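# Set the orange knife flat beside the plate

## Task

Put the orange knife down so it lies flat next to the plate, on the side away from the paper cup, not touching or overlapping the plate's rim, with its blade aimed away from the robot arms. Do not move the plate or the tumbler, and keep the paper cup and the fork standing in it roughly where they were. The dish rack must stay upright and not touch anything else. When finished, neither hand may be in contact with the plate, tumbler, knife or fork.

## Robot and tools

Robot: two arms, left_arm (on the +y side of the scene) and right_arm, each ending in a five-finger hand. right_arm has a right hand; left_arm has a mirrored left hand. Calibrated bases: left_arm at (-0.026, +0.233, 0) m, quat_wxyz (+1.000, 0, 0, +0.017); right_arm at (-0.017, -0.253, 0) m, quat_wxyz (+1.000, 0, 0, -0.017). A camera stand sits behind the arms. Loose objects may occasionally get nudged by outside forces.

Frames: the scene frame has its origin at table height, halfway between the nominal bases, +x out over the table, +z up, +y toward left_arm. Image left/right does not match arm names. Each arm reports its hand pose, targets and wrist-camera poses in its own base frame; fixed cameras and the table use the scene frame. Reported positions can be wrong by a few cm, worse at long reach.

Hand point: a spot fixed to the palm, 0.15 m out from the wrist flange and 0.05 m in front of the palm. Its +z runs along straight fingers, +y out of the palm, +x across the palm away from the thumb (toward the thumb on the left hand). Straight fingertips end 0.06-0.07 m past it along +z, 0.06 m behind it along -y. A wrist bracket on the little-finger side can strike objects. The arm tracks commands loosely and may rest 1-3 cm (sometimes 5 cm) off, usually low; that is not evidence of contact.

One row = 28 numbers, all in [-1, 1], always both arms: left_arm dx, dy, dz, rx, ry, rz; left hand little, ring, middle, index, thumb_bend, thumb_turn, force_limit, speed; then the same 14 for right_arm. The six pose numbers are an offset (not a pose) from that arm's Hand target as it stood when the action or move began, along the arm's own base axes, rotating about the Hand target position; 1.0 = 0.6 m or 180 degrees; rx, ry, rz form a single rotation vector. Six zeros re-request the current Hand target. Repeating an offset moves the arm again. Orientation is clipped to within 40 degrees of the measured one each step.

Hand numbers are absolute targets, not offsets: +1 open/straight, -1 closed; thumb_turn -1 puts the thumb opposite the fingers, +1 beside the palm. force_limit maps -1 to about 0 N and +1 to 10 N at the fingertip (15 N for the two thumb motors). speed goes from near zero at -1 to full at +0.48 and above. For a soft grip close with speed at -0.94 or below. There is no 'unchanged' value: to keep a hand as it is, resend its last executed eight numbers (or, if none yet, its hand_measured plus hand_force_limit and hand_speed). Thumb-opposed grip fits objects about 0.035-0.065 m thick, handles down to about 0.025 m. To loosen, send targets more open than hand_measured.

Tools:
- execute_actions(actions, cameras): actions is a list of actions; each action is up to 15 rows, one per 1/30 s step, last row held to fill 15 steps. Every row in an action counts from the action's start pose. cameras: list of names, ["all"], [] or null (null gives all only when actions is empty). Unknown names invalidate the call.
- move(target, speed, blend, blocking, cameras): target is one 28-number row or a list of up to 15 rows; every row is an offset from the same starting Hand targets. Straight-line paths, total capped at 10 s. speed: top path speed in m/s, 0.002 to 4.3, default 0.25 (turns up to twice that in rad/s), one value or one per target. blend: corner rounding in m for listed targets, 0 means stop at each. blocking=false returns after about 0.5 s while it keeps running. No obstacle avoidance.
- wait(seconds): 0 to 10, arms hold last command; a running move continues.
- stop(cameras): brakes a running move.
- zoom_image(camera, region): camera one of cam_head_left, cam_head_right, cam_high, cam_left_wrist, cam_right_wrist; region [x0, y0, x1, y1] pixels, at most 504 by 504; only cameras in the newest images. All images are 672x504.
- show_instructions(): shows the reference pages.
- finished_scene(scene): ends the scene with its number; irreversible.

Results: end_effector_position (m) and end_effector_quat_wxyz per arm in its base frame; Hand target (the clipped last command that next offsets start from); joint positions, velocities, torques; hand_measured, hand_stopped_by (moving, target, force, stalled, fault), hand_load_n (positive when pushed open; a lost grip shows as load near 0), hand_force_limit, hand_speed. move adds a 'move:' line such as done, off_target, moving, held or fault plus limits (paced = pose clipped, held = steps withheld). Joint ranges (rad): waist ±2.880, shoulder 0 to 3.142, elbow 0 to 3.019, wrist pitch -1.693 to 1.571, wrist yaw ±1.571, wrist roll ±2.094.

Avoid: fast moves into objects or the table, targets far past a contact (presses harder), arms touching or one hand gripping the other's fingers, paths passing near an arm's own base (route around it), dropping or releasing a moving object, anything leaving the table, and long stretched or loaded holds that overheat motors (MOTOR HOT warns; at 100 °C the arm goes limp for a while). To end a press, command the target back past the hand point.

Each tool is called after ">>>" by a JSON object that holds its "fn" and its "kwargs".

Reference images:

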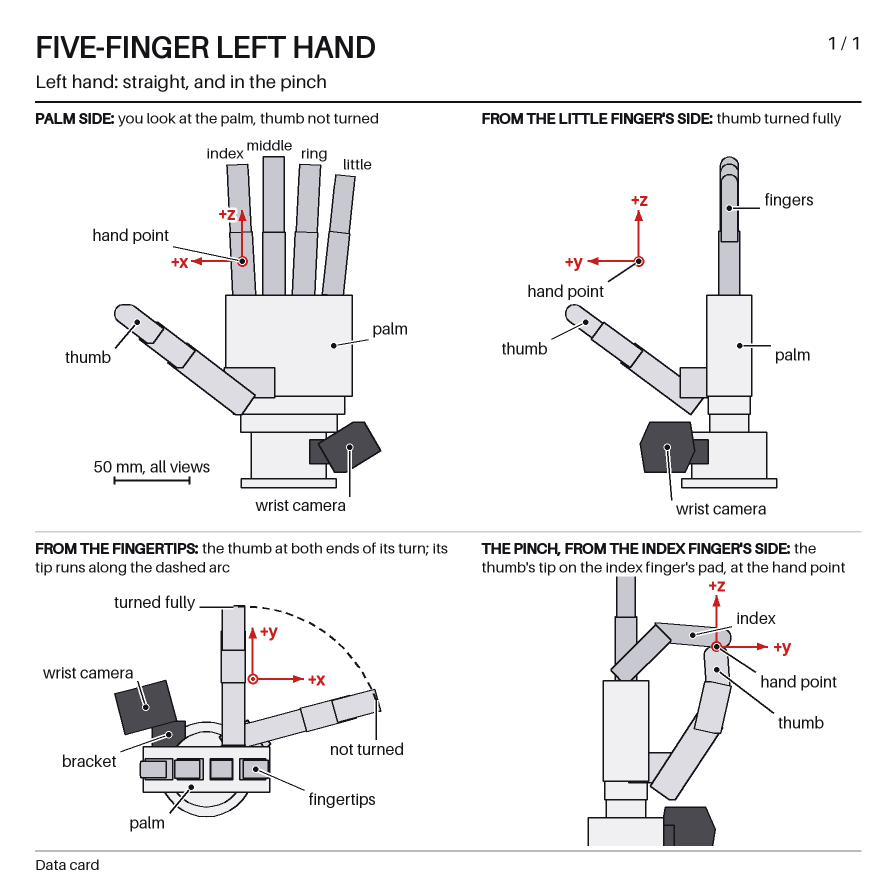

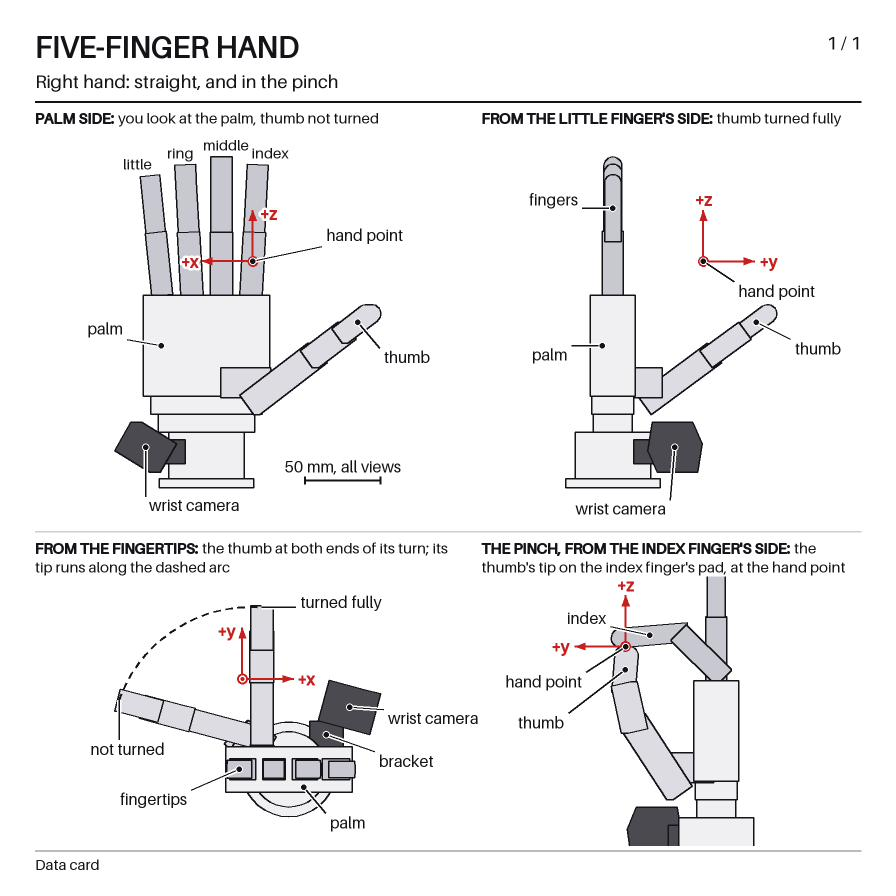

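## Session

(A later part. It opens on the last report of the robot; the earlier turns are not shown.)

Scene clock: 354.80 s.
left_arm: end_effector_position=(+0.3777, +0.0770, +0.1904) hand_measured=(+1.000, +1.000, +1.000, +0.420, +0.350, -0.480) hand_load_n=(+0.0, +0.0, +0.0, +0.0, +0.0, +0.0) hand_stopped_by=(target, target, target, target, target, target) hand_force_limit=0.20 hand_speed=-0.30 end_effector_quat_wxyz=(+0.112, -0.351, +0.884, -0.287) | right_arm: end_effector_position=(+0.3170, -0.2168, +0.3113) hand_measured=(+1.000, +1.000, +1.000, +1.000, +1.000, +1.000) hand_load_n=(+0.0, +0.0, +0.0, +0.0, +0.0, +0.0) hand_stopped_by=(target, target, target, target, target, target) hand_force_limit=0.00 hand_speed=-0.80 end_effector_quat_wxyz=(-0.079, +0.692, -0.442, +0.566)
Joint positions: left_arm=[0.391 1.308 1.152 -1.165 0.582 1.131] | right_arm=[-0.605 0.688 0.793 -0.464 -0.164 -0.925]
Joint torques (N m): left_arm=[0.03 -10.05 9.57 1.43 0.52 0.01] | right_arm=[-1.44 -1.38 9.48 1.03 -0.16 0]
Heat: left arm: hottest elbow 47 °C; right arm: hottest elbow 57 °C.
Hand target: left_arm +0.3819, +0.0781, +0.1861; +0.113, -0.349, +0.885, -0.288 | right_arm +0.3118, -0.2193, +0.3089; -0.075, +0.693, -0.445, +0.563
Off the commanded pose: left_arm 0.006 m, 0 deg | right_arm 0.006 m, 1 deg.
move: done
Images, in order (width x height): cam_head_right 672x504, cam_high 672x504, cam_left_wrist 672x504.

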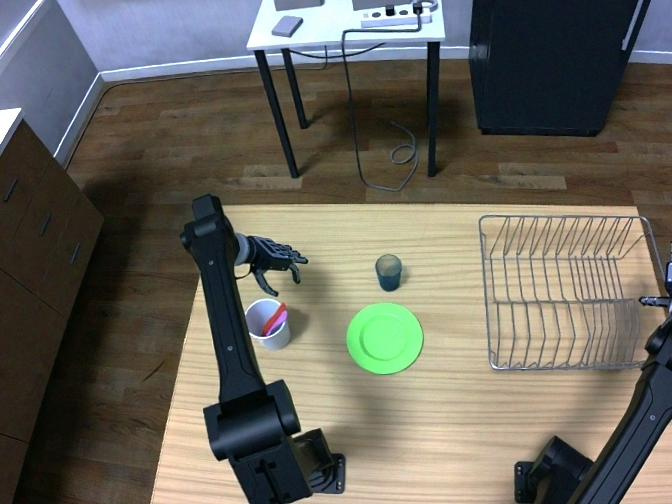

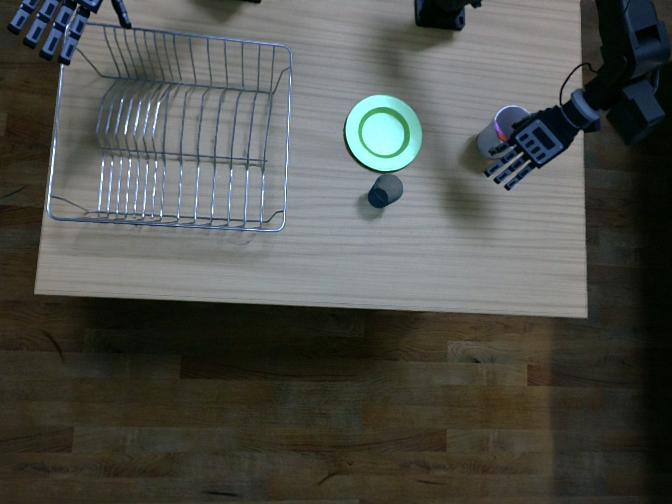

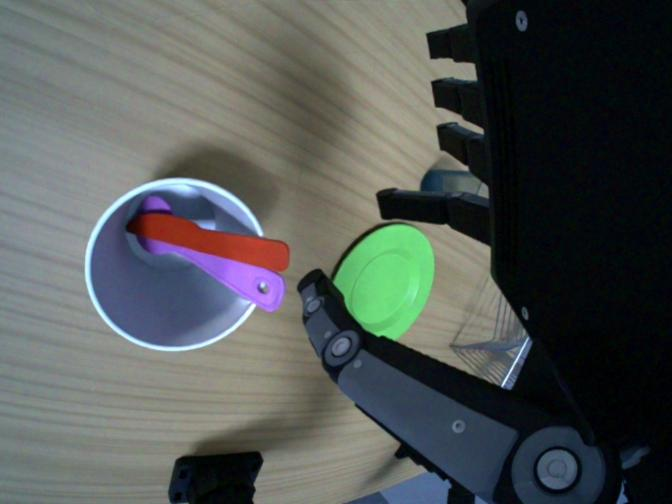

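>>> {"fn": "move", "kwargs": {"target": [[0.005,0.008,-0.042,0,0,0,1,1,1,0.42,0.35,-0.48,0.2,-0.3,0,0,0,0,0,0,1,1,1,1,1,1,0,-0.8]], "cameras": ["cam_high","cam_left_wrist","cam_head_right"], "speed": 0.08}}

>>> {"fn": "zoom_image", "kwargs": {"camera": "cam_high", "region": [470, 80, 570, 180]}}

>>> {"fn": "zoom_image", "kwargs": {"camera": "cam_head_right", "region": [220, 220, 340, 360]}}

>>> {"fn": "zoom_image", "kwargs": {"camera": "cam_left_wrist", "region": [130, 130, 450, 390]}}

Scene clock: 382.67 s.
left_arm: end_effector_position=(+0.3814, +0.0785, +0.1652) hand_measured=(+1.000, +1.000, +1.000, +0.420, +0.350, -0.480) hand_load_n=(-0.5, +0.0, +0.0, +0.0, +0.0, +0.0) hand_stopped_by=(target, target, target, target, target, target) hand_force_limit=0.20 hand_speed=-0.30 end_effector_quat_wxyz=(+0.110, -0.351, +0.884, -0.288) | right_arm: end_effector_position=(+0.3170, -0.2168, +0.3113) hand_measured=(+1.000, +1.000, +1.000, +1.000, +1.000, +1.000) hand_load_n=(+0.0, -0.5, +0.0, +0.0, +0.0, +0.0) hand_stopped_by=(target, target, target, target, target, target) hand_force_limit=0.00 hand_speed=-0.80 end_effector_quat_wxyz=(-0.079, +0.692, -0.442, +0.566)
Joint positions: left_arm=[0.391 1.335 1.11 -1.102 0.582 1.133] | right_arm=[-0.605 0.688 0.793 -0.464 -0.164 -0.925]
Joint torques (N m): left_arm=[0.38 -10.34 9.4 1.37 0.58 0.09] | right_arm=[-1.9 -1.2 9.61 0.92 -0.15 0.01]
Heat: left arm: hottest elbow 44 °C; right arm: hottest elbow 57 °C.
Hand target: left_arm +0.3849, +0.0829, +0.1608; +0.113, -0.349, +0.885, -0.288 | right_arm +0.3118, -0.2193, +0.3089; -0.075, +0.693, -0.445, +0.563
Off the commanded pose: left_arm 0.007 m, 0 deg | right_arm 0.006 m, 1 deg.
move: done
Images, in order (width x height): cam_head_right 672x504, cam_high 672x504, cam_left_wrist 672x504.

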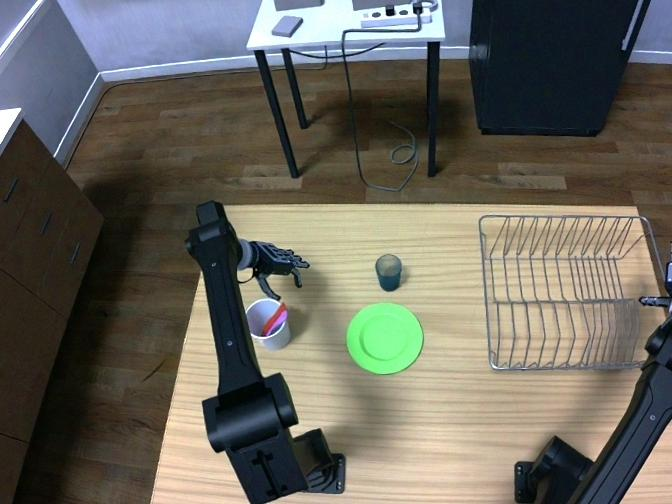

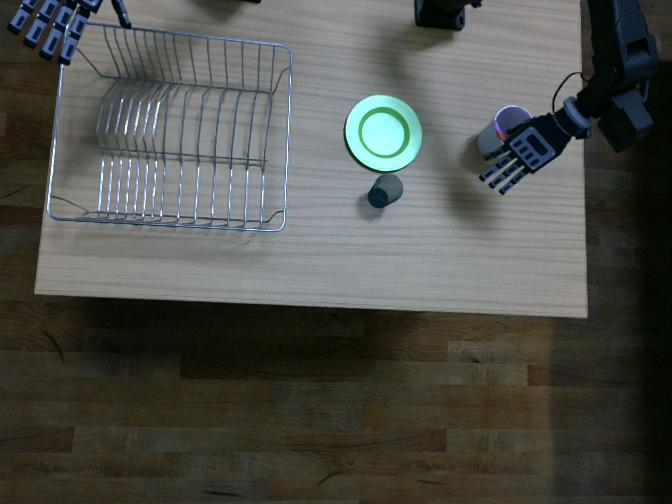

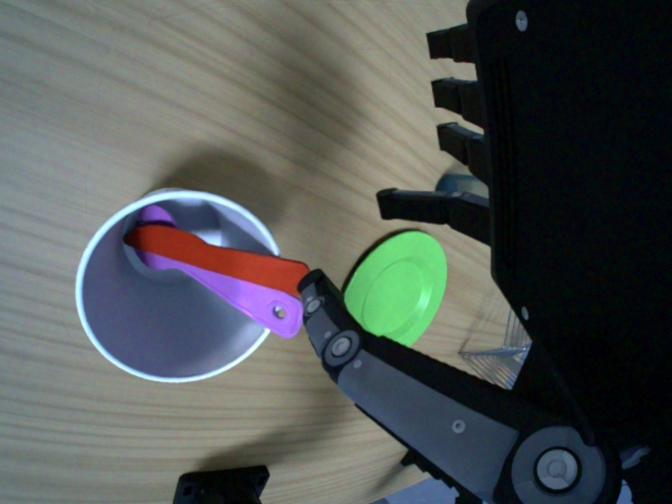

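Scaled by 5.040 from the camera's 672x504 image, which has a finer 960x720 frame.

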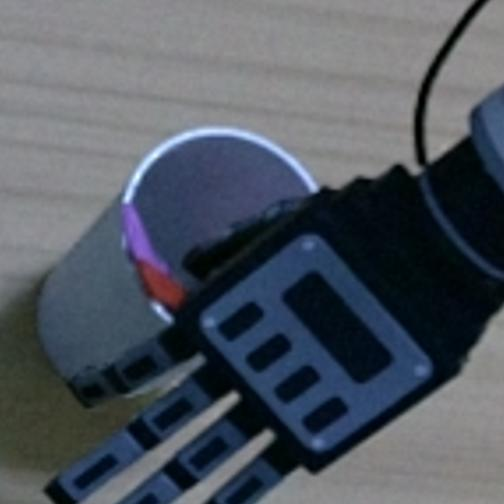

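Scaled by 3.600 from the camera's 672x504 image, which has a finer 960x720 frame.

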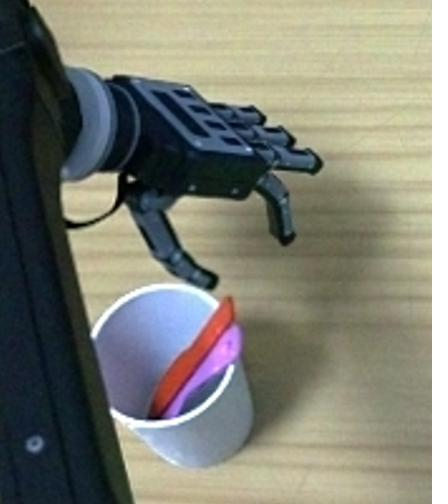

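Scaled by 1.575 from the camera's 672x504 image, which has a finer 960x720 frame.

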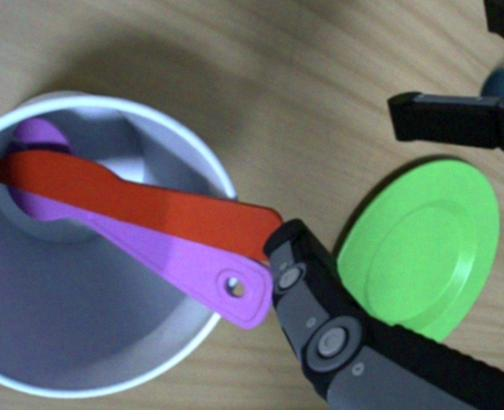

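>>> {"fn": "move", "kwargs": {"target": [[-0.0315,0.024,-0.0235,0,0,0,1,1,1,0.42,0.35,-0.48,0.2,-0.3,0,0,0,0,0,0,1,1,1,1,1,1,0,-0.8]], "cameras": ["cam_high","cam_left_wrist","cam_head_right"], "speed": 0.06}}

>>> {"fn": "zoom_image", "kwargs": {"camera": "cam_head_right", "region": [220, 220, 340, 360]}}

>>> {"fn": "zoom_image", "kwargs": {"camera": "cam_left_wrist", "region": [130, 130, 450, 390]}}

Scene clock: 407.73 s.
left_arm: end_effector_position=(+0.3635, +0.0914, +0.1466) hand_measured=(+1.000, +1.000, +1.000, +0.420, +0.350, -0.480) hand_load_n=(+0.0, +0.0, +0.0, +0.0, +0.0, +0.0) hand_stopped_by=(target, target, target, target, target, target) hand_force_limit=0.20 hand_speed=-0.30 end_effector_quat_wxyz=(+0.102, -0.352, +0.885, -0.288) | right_arm: end_effector_position=(+0.3170, -0.2168, +0.3113) hand_measured=(+1.000, +1.000, +1.000, +1.000, +1.000, +1.000) hand_load_n=(+0.0, +0.0, +0.0, +0.0, +0.0, +0.0) hand_stopped_by=(target, target, target, target, target, target) hand_force_limit=0.00 hand_speed=-0.80 end_effector_quat_wxyz=(-0.079, +0.692, -0.442, +0.566)
Joint positions: left_arm=[0.44 1.335 1.062 -1.102 0.594 1.194] | right_arm=[-0.605 0.688 0.793 -0.464 -0.164 -0.925]
Joint torques (N m): left_arm=[0.85 -11.4 9.18 1.29 0.59 0.1] | right_arm=[-2.14 -1.55 9.52 0.99 -0.13 -0.04]
Heat: left arm: hottest elbow 45 °C; right arm: hottest elbow 57 °C.
Hand target: left_arm +0.3660, +0.0972, +0.1467; +0.112, -0.349, +0.885, -0.288 | right_arm +0.3118, -0.2193, +0.3089; -0.075, +0.693, -0.445, +0.563
Off the commanded pose: left_arm 0.006 m, 1 deg | right_arm 0.006 m, 1 deg.
move: done
Images, in order (width x height): cam_head_right 672x504, cam_high 672x504, cam_left_wrist 672x504.

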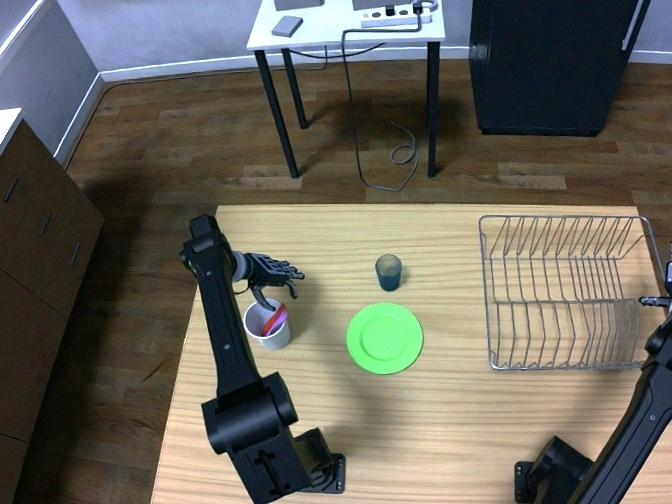

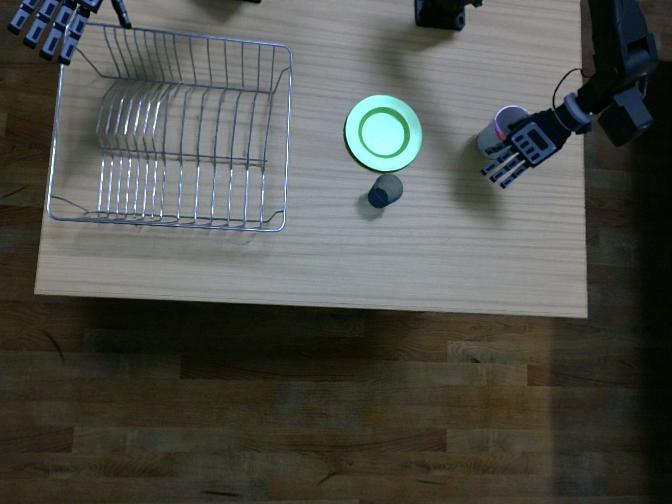

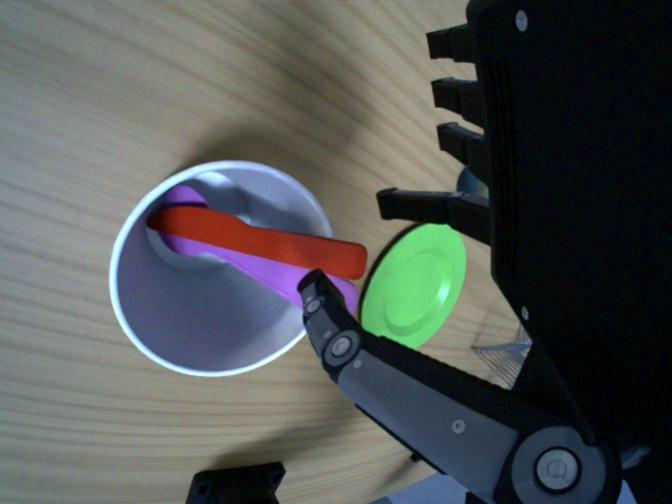

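Scaled by 3.600 from the camera's 672x504 image, which has a finer 960x720 frame.

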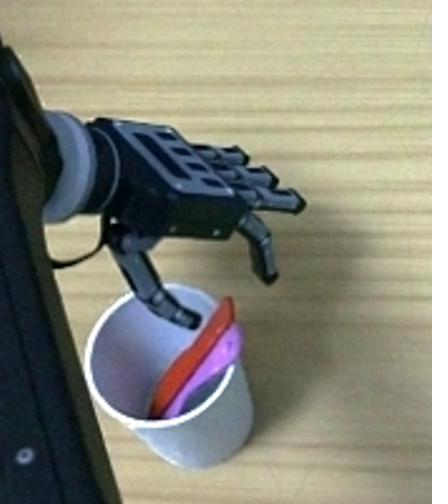

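Scaled by 1.575 from the camera's 672x504 image, which has a finer 960x720 frame.

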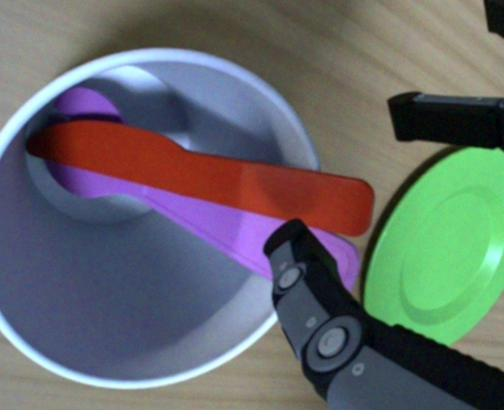

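>>> {"fn": "move", "kwargs": {"target": [[0.0133,0.0,0.039,0,0,0,1,1,1,0.42,0.35,-0.48,0.2,-0.3,0,0,0,0,0,0,1,1,1,1,1,1,0,-0.8]], "cameras": ["cam_left_wrist","cam_head_right"], "speed": 0.06}}

>>> {"fn": "zoom_image", "kwargs": {"camera": "cam_left_wrist", "region": [130, 130, 450, 390]}}

>>> {"fn": "zoom_image", "kwargs": {"camera": "cam_head_right", "region": [220, 220, 340, 360]}}

Scene clock: 446.30 s.
left_arm: end_effector_position=(+0.3632, +0.0913, +0.1549) hand_measured=(+1.000, +1.000, +1.000, +0.420, +0.350, -0.480) hand_load_n=(+0.0, +0.0, +0.0, +0.0, +0.0, +0.0) hand_stopped_by=(target, target, target, target, target, target) hand_force_limit=0.20 hand_speed=-0.30 end_effector_quat_wxyz=(+0.098, -0.353, +0.885, -0.288) | right_arm: end_effector_position=(+0.3170, -0.2168, +0.3113) hand_measured=(+1.000, +1.000, +1.000, +1.000, +1.000, +1.000) hand_load_n=(+0.0, +0.0, +0.0, +0.0, +0.0, +0.0) hand_stopped_by=(target, target, target, target, target, target) hand_force_limit=0.00 hand_speed=-0.80 end_effector_quat_wxyz=(-0.079, +0.692, -0.442, +0.566)
Joint positions: left_arm=[0.44 1.335 1.084 -1.134 0.594 1.195] | right_arm=[-0.605 0.688 0.793 -0.464 -0.164 -0.925]
Joint torques (N m): left_arm=[0.21 -11.05 12.51 0.4 0.53 -0.01] | right_arm=[-1.9 -1.55 9.65 1.06 -0.17 -0.04]
Heat: left arm: hottest elbow 43 °C; right arm: hottest elbow 56 °C.
Hand target: left_arm +0.3741, +0.0972, +0.1702; +0.113, -0.349, +0.885, -0.288 | right_arm +0.3118, -0.2193, +0.3089; -0.075, +0.693, -0.445, +0.563
Off the commanded pose: left_arm 0.020 m, 2 deg | right_arm 0.006 m, 1 deg.
move: off_target (left_arm)
Images, in order (width x height): cam_head_right 672x504, cam_left_wrist 672x504.

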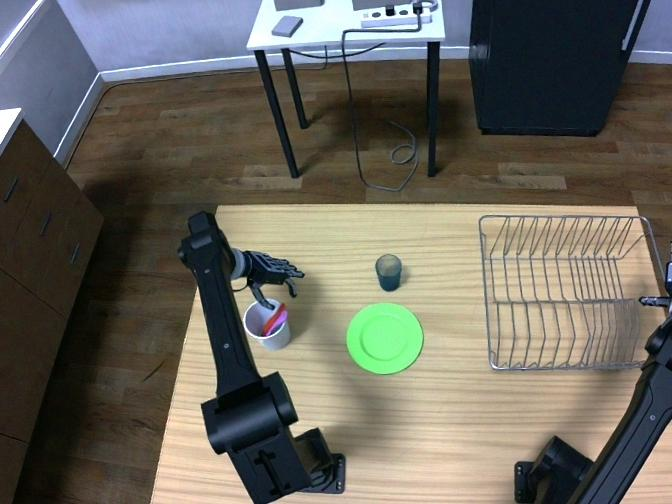

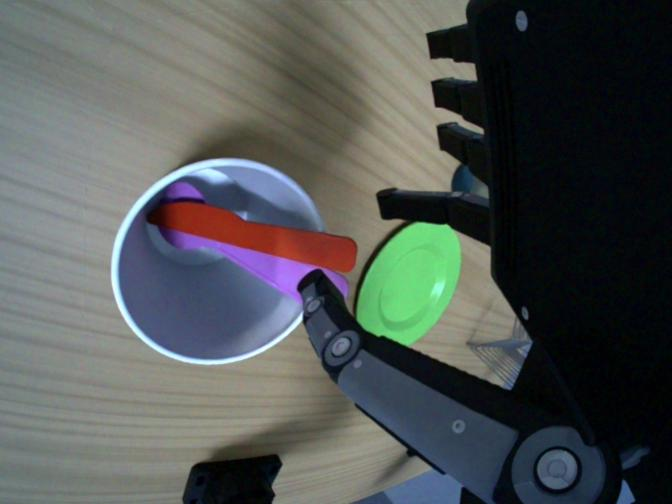

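Scaled by 1.575 from the camera's 672x504 image, which has a finer 960x720 frame.

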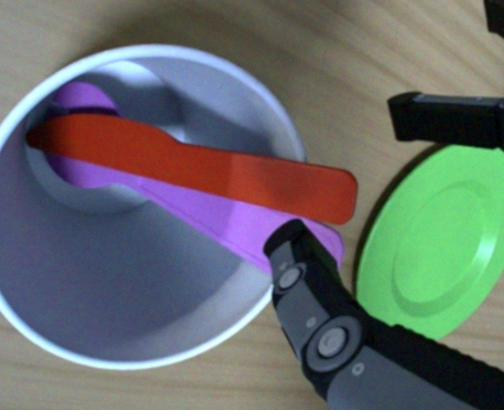

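Scaled by 3.600 from the camera's 672x504 image, which has a finer 960x720 frame.

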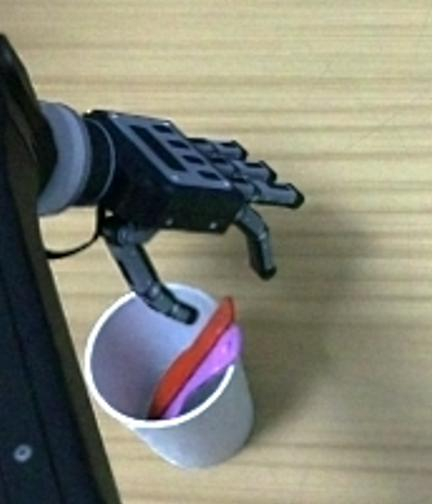

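>>> {"fn": "move", "kwargs": {"target": [[0.015,-0.012,0.0,0,0,0,1,1,1,0.42,0.35,-0.48,0.2,-0.3,0,0,0,0,0,0,1,1,1,1,1,1,0,-0.8]], "cameras": ["cam_left_wrist","cam_head_right"], "speed": 0.06}}

>>> {"fn": "zoom_image", "kwargs": {"camera": "cam_left_wrist", "region": [130, 130, 450, 390]}}

>>> {"fn": "zoom_image", "kwargs": {"camera": "cam_head_right", "region": [220, 220, 340, 360]}}

Scene clock: 465.67 s.
left_arm: end_effector_position=(+0.3659, +0.0877, +0.1576) hand_measured=(+1.000, +1.000, +1.000, +0.420, +0.350, -0.480) hand_load_n=(+0.0, +0.0, +0.0, +0.0, +0.0, +0.0) hand_stopped_by=(target, target, target, target, target, target) hand_force_limit=0.20 hand_speed=-0.30 end_effector_quat_wxyz=(+0.097, -0.355, +0.884, -0.289) | right_arm: end_effector_position=(+0.3170, -0.2168, +0.3113) hand_measured=(+1.000, +1.000, +1.000, +1.000, +1.000, +1.000) hand_load_n=(+0.0, +0.0, +0.0, +0.0, +0.0, +0.0) hand_stopped_by=(target, target, target, target, target, target) hand_force_limit=0.00 hand_speed=-0.80 end_effector_quat_wxyz=(-0.079, +0.692, -0.442, +0.566)
Joint positions: left_arm=[0.429 1.335 1.091 -1.134 0.592 1.177] | right_arm=[-0.605 0.688 0.793 -0.464 -0.164 -0.925]
Joint torques (N m): left_arm=[-0.79 -10.52 12.77 1.05 0.37 -0.14] | right_arm=[-1.38 -1.38 9.59 1.11 -0.14 -0.11]
Heat: left arm: hottest elbow 46 °C; right arm: hottest elbow 56 °C.
Hand target: left_arm +0.3831, +0.0900, +0.1702; +0.113, -0.349, +0.885, -0.288 | right_arm +0.3118, -0.2193, +0.3089; -0.075, +0.693, -0.445, +0.563
Off the commanded pose: left_arm 0.021 m, 2 deg | right_arm 0.006 m, 1 deg.
move: off_target (left_arm)
Images, in order (width x height): cam_head_right 672x504, cam_left_wrist 672x504.

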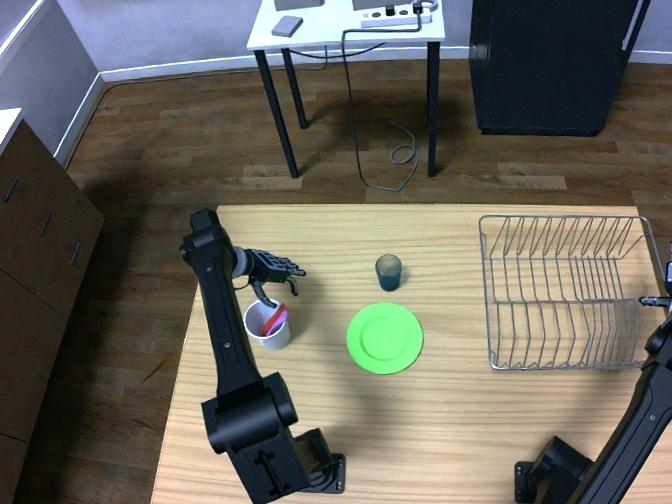

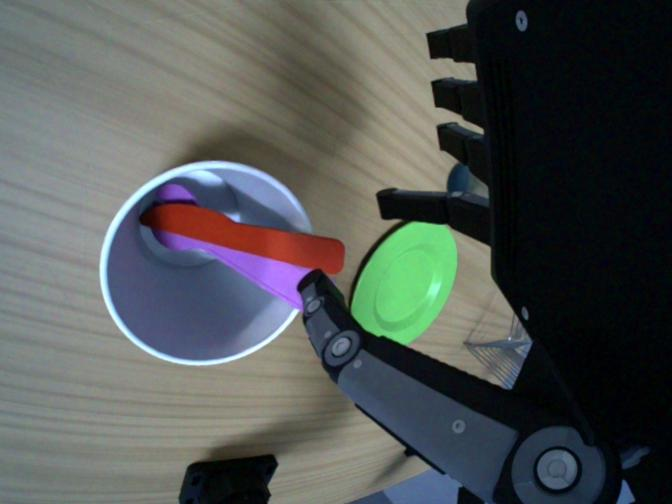

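Scaled by 1.575 from the camera's 672x504 image, which has a finer 960x720 frame.

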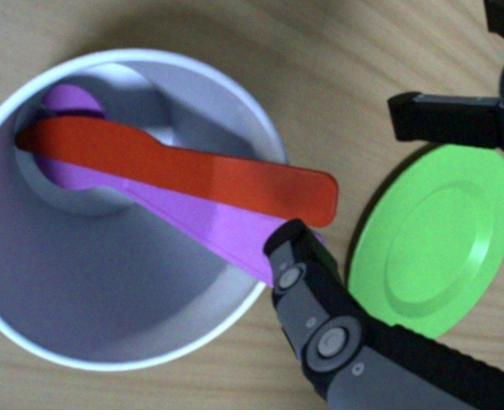

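Scaled by 3.600 from the camera's 672x504 image, which has a finer 960x720 frame.

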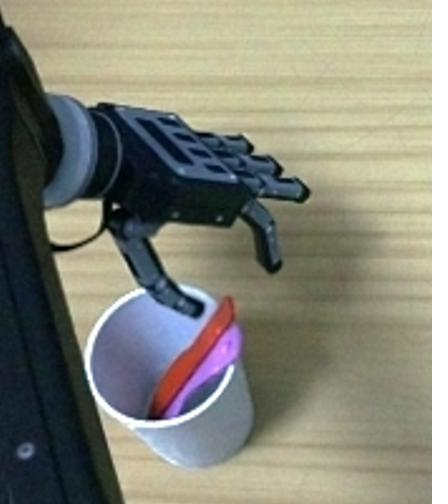

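>>> {"fn": "move", "kwargs": {"target": [[0.02,0.008,0.0,0,0,0,1,1,1,0.42,0.35,-0.48,0.2,-0.3,0,0,0,0,0,0,1,1,1,1,1,1,0,-0.8]], "cameras": ["cam_left_wrist","cam_head_right"], "speed": 0.06}}

>>> {"fn": "zoom_image", "kwargs": {"camera": "cam_left_wrist", "region": [130, 130, 450, 390]}}

>>> {"fn": "zoom_image", "kwargs": {"camera": "cam_head_right", "region": [220, 220, 340, 360]}}

Scene clock: 477.40 s.
left_arm: end_effector_position=(+0.3769, +0.0927, +0.1594) hand_measured=(+1.000, +1.000, +1.000, +0.420, +0.350, -0.480) hand_load_n=(+0.0, +0.0, +0.0, +0.0, +0.0, +0.0) hand_stopped_by=(target, target, target, target, target, target) hand_force_limit=0.20 hand_speed=-0.30 end_effector_quat_wxyz=(+0.098, -0.355, +0.884, -0.289) | right_arm: end_effector_position=(+0.3170, -0.2168, +0.3113) hand_measured=(+1.000, +1.000, +1.000, +1.000, +1.000, +1.000) hand_load_n=(+0.0, -0.5, +0.0, +0.0, +0.0, +0.0) hand_stopped_by=(target, target, target, target, target, target) hand_force_limit=0.00 hand_speed=-0.80 end_effector_quat_wxyz=(-0.079, +0.692, -0.442, +0.566)
Joint positions: left_arm=[0.429 1.364 1.123 -1.134 0.592 1.175] | right_arm=[-0.605 0.688 0.793 -0.464 -0.164 -0.925]
Joint torques (N m): left_arm=[-0.85 -10.29 12.82 1.11 0.37 -0.14] | right_arm=[-1.44 -1.73 9.65 1.17 -0.12 -0.02]
Heat: left arm: hottest elbow 46 °C; right arm: hottest elbow 56 °C.
Hand target: left_arm +0.3951, +0.0948, +0.1702; +0.113, -0.349, +0.885, -0.288 | right_arm +0.3118, -0.2193, +0.3089; -0.075, +0.693, -0.445, +0.563
Off the commanded pose: left_arm 0.021 m, 2 deg | right_arm 0.006 m, 1 deg.
move: off_target (left_arm)
Images, in order (width x height): cam_head_right 672x504, cam_left_wrist 672x504.

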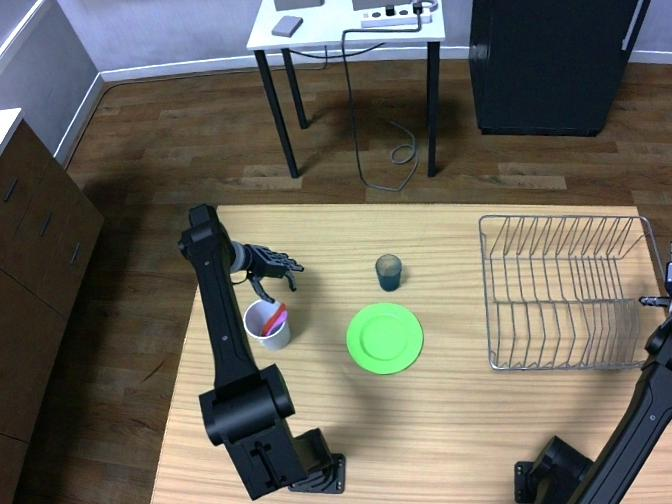

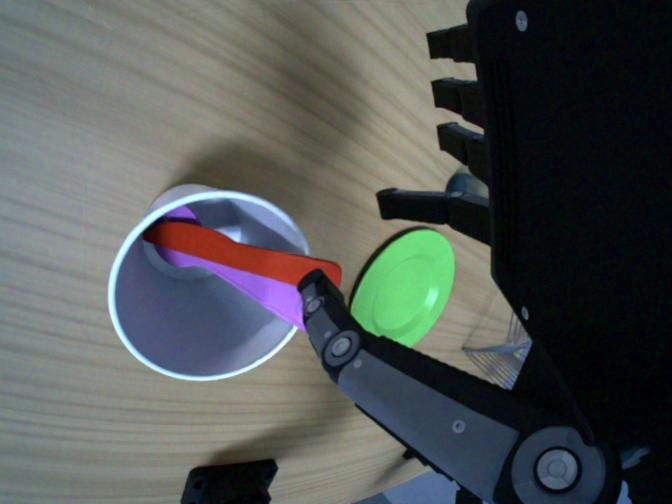

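Scaled by 1.575 from the camera's 672x504 image, which has a finer 960x720 frame.

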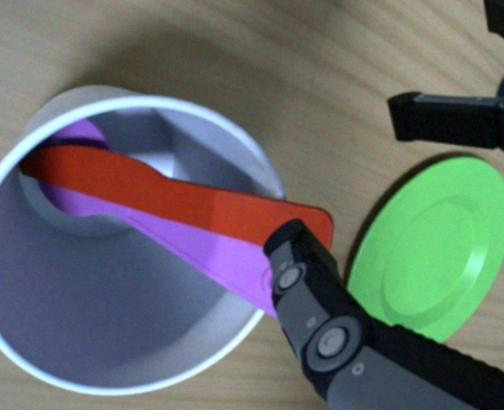

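Scaled by 3.600 from the camera's 672x504 image, which has a finer 960x720 frame.

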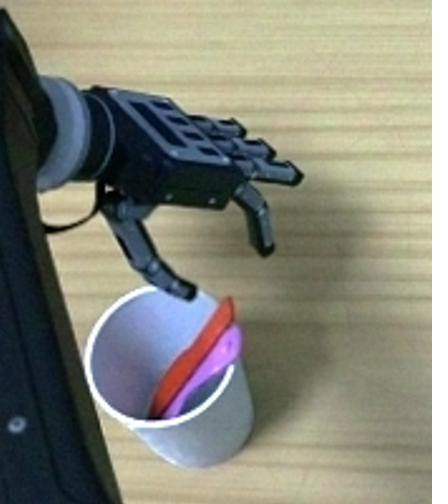

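>>> {"fn": "move", "kwargs": {"target": [[0.007,-0.010,-0.030,0,0,0,1,1,1,0.42,0.35,-0.48,0.2,-0.3,0,0,0,0,0,0,1,1,1,1,1,1,0,-0.8]], "cameras": ["cam_left_wrist","cam_head_right"], "speed": 0.05}}

>>> {"fn": "zoom_image", "kwargs": {"camera": "cam_left_wrist", "region": [130, 130, 450, 390]}}

>>> {"fn": "zoom_image", "kwargs": {"camera": "cam_head_right", "region": [220, 220, 340, 360]}}

Scene clock: 496.83 s.
left_arm: end_effector_position=(+0.3918, +0.0916, +0.1545) hand_measured=(+1.000, +1.000, +1.000, +0.420, +0.350, -0.480) hand_load_n=(+0.0, +0.0, +0.0, +0.0, +0.0, +0.0) hand_stopped_by=(target, target, target, target, target, target) hand_force_limit=0.20 hand_speed=-0.30 end_effector_quat_wxyz=(+0.113, -0.350, +0.884, -0.288) | right_arm: end_effector_position=(+0.3170, -0.2168, +0.3113) hand_measured=(+1.000, +1.000, +1.000, +1.000, +1.000, +1.000) hand_load_n=(+0.0, +0.0, +0.0, +0.0, +0.0, +0.0) hand_stopped_by=(target, target, target, target, target, target) hand_force_limit=0.00 hand_speed=-0.80 end_effector_quat_wxyz=(-0.079, +0.692, -0.442, +0.566)
Joint positions: left_arm=[0.411 1.378 1.123 -1.077 0.587 1.155] | right_arm=[-0.605 0.688 0.793 -0.464 -0.164 -0.925]
Joint torques (N m): left_arm=[-0.85 -10.64 10.07 1.36 0.35 -0.15] | right_arm=[-1.38 -2.02 9.57 0.99 -0.13 -0.04]
Heat: left arm: hottest elbow 49 °C; right arm: hottest elbow 56 °C.
Hand target: left_arm +0.3993, +0.0889, +0.1521; +0.113, -0.349, +0.885, -0.288 | right_arm +0.3118, -0.2193, +0.3089; -0.075, +0.693, -0.445, +0.563
Off the commanded pose: left_arm 0.008 m, 0 deg | right_arm 0.006 m, 1 deg.
move: done
Images, in order (width x height): cam_head_right 672x504, cam_left_wrist 672x504.

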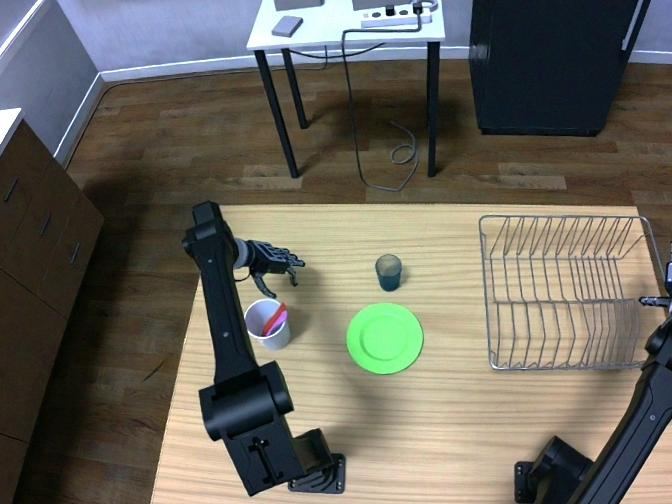

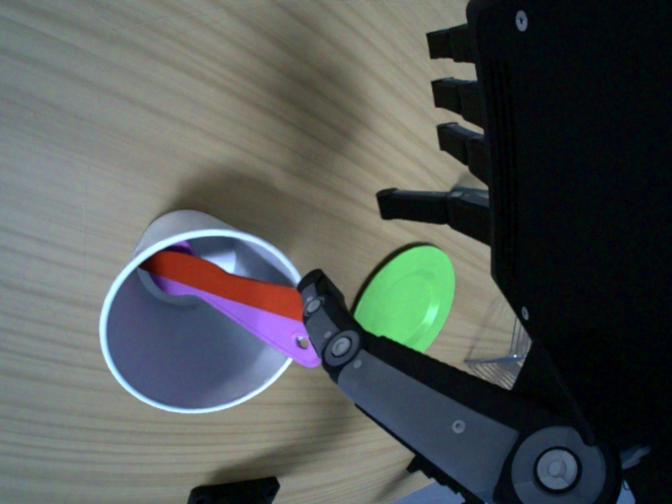

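Scaled by 1.575 from the camera's 672x504 image, which has a finer 960x720 frame.

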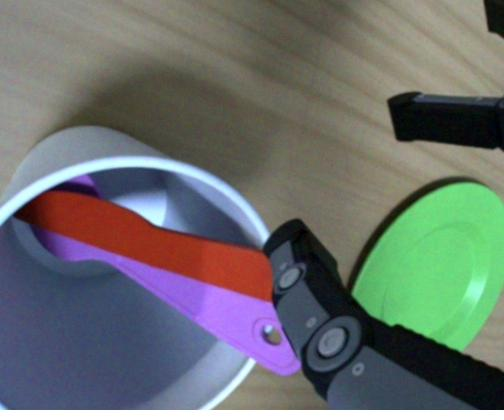

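Scaled by 3.600 from the camera's 672x504 image, which has a finer 960x720 frame.

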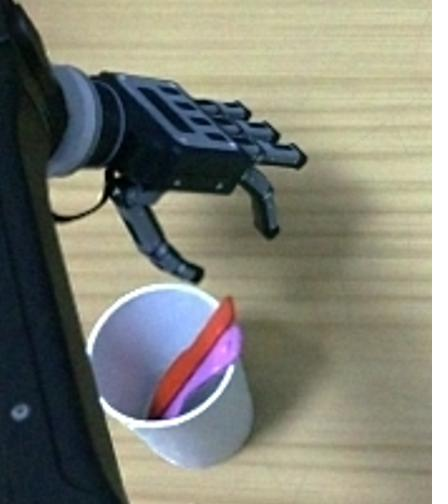

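>>> {"fn": "move", "kwargs": {"target": [[-0.0313,-0.014,0.07,0,0,0,1,1,1,0.42,0.35,-0.48,0.2,-0.3,0,0,0,0,0,0,1,1,1,1,1,1,0,-0.8],[-0.0313,-0.014,0.005,0,0,0,1,1,1,0.42,0.35,-0.48,0.2,-0.3,0,0,0,0,0,0,1,1,1,1,1,1,0,-0.8]], "cameras": ["cam_left_wrist","cam_head_right"], "speed": 0.1}}

>>> {"fn": "zoom_image", "kwargs": {"camera": "cam_left_wrist", "region": [130, 130, 450, 390]}}

>>> {"fn": "zoom_image", "kwargs": {"camera": "cam_head_right", "region": [220, 220, 340, 360]}}

Scene clock: 520.80 s.
left_arm: end_effector_position=(+0.3756, +0.0844, +0.1591) hand_measured=(+1.000, +1.000, +1.000, +0.420, +0.350, -0.480) hand_load_n=(+0.0, -0.5, +0.0, +0.0, +0.0, +0.0) hand_stopped_by=(target, target, target, target, target, target) hand_force_limit=0.20 hand_speed=-0.30 end_effector_quat_wxyz=(+0.116, -0.350, +0.884, -0.287) | right_arm: end_effector_position=(+0.3170, -0.2168, +0.3113) hand_measured=(+1.000, +1.000, +1.000, +1.000, +1.000, +1.000) hand_load_n=(+0.0, +0.0, +0.0, +0.0, +0.0, +0.0) hand_stopped_by=(target, target, target, target, target, target) hand_force_limit=0.00 hand_speed=-0.80 end_effector_quat_wxyz=(-0.079, +0.692, -0.442, +0.566)
Joint positions: left_arm=[0.411 1.325 1.084 -1.086 0.587 1.153] | right_arm=[-0.605 0.688 0.793 -0.464 -0.164 -0.925]
Joint torques (N m): left_arm=[-1.08 -10.17 9.48 1.4 0.36 -0.14] | right_arm=[-2.2 -1.26 9.66 1.29 -0.16 -0.02]
Heat: left arm: hottest elbow 48 °C; right arm: hottest elbow 56 °C.
Hand target: left_arm +0.3805, +0.0805, +0.1551; +0.113, -0.349, +0.885, -0.288 | right_arm +0.3118, -0.2193, +0.3089; -0.075, +0.693, -0.445, +0.563
Off the commanded pose: left_arm 0.007 m, 0 deg | right_arm 0.006 m, 1 deg.
move: done
Images, in order (width x height): cam_head_right 672x504, cam_left_wrist 672x504.

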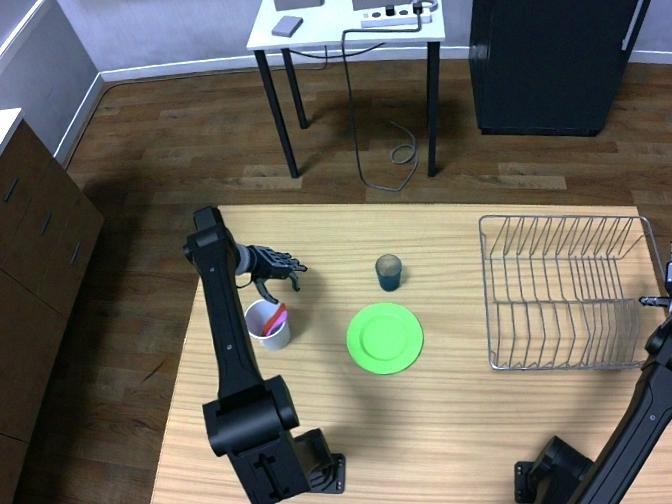

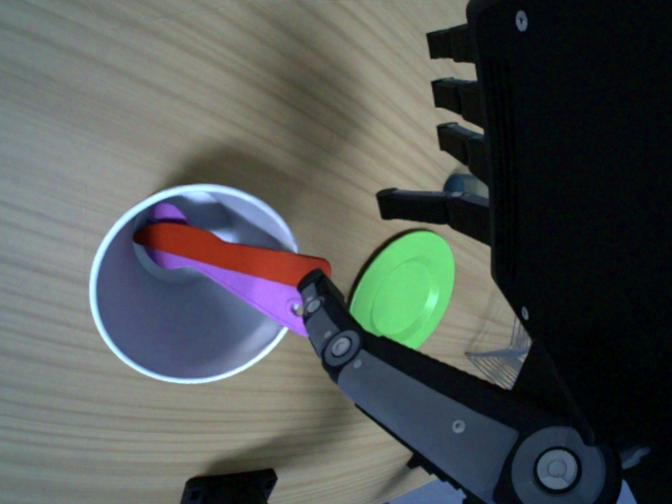

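Scaled by 1.575 from the camera's 672x504 image, which has a finer 960x720 frame.

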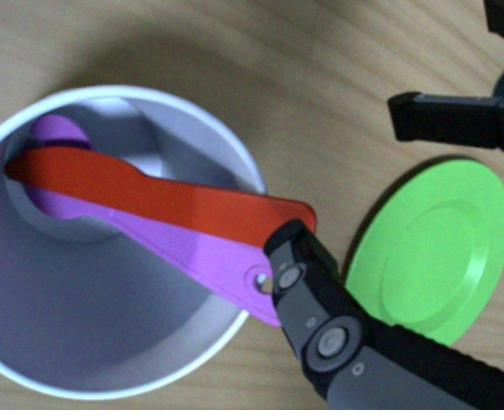

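Scaled by 3.600 from the camera's 672x504 image, which has a finer 960x720 frame.

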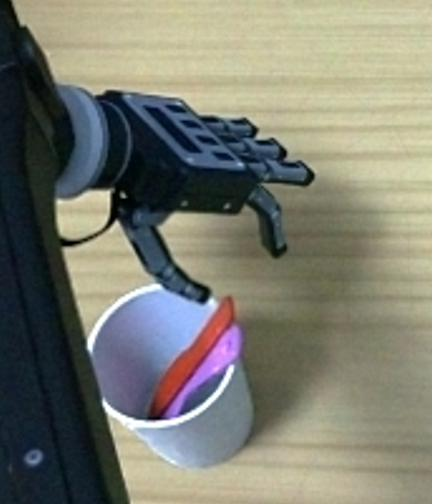

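>>> {"fn": "move", "kwargs": {"target": [[0.006,-0.0075,-0.0135,0,0,0,1,1,1,0.42,0.35,-0.48,0.2,-0.3,0,0,0,0,0,0,1,1,1,1,1,1,0,-0.8]], "cameras": ["cam_left_wrist","cam_head_right"], "speed": 0.06}}

>>> {"fn": "zoom_image", "kwargs": {"camera": "cam_left_wrist", "region": [130, 130, 450, 390]}}

>>> {"fn": "zoom_image", "kwargs": {"camera": "cam_head_right", "region": [220, 220, 340, 360]}}

Scene clock: 538.40 s.
left_arm: end_effector_position=(+0.3804, +0.0803, +0.1534) hand_measured=(+1.000, +1.000, +1.000, +0.420, +0.350, -0.480) hand_load_n=(+0.0, +0.0, +0.0, +0.0, +0.0, -0.5) hand_stopped_by=(target, target, target, target, target, target) hand_force_limit=0.20 hand_speed=-0.30 end_effector_quat_wxyz=(+0.118, -0.348, +0.884, -0.287) | right_arm: end_effector_position=(+0.3170, -0.2168, +0.3113) hand_measured=(+1.000, +1.000, +1.000, +1.000, +1.000, +1.000) hand_load_n=(+0.0, +0.0, +0.0, +0.0, +0.0, +0.0) hand_stopped_by=(target, target, target, target, target, target) hand_force_limit=0.00 hand_speed=-0.80 end_effector_quat_wxyz=(-0.079, +0.692, -0.442, +0.566)
Joint positions: left_arm=[0.396 1.33 1.073 -1.055 0.583 1.138] | right_arm=[-0.605 0.688 0.793 -0.464 -0.164 -0.925]
Joint torques (N m): left_arm=[-0.85 -9.93 9.21 1.4 0.34 -0.13] | right_arm=[-1.61 -1.26 9.63 1.09 -0.17 -0.11]
Heat: left arm: hottest elbow 45 °C; right arm: hottest elbow 56 °C.
Hand target: left_arm +0.3841, +0.0760, +0.1471; +0.113, -0.349, +0.885, -0.288 | right_arm +0.3118, -0.2193, +0.3089; -0.075, +0.693, -0.445, +0.563
Off the commanded pose: left_arm 0.009 m, 1 deg | right_arm 0.006 m, 1 deg.
move: done
Images, in order (width x height): cam_head_right 672x504, cam_left_wrist 672x504.

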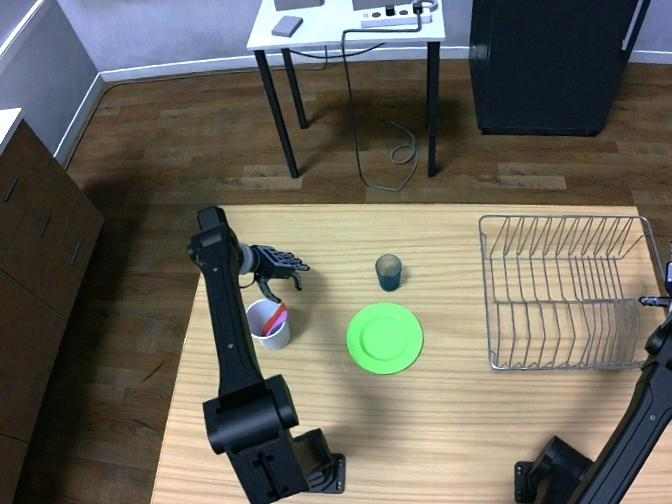

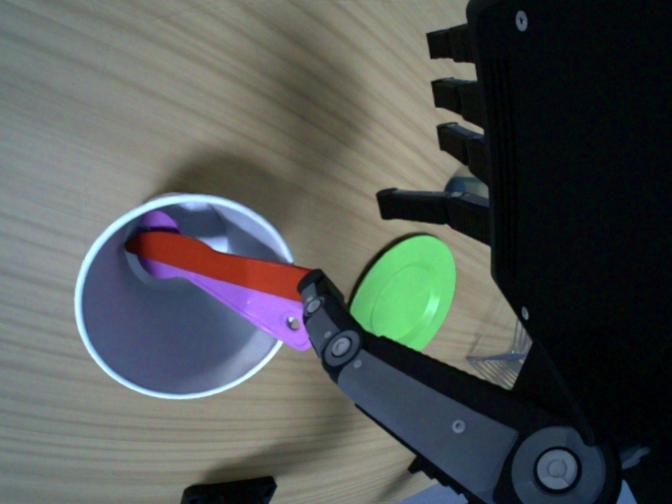

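Scaled by 1.575 from the camera's 672x504 image, which has a finer 960x720 frame.

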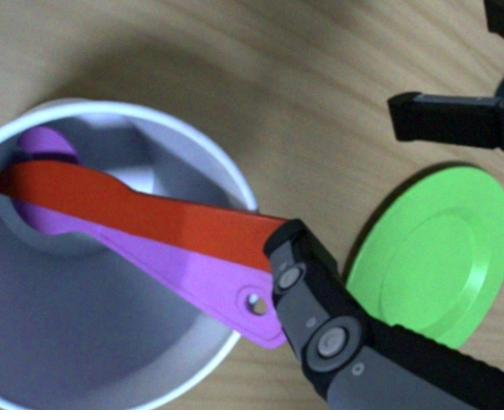

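Scaled by 3.600 from the camera's 672x504 image, which has a finer 960x720 frame.

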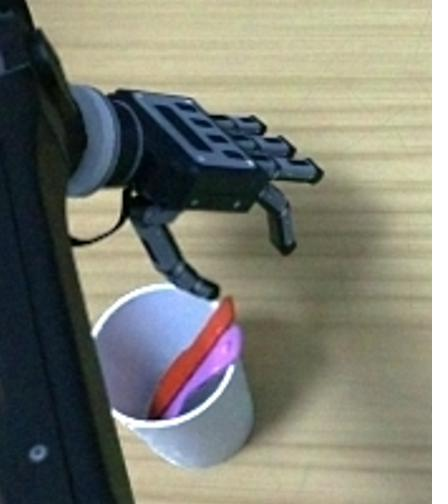

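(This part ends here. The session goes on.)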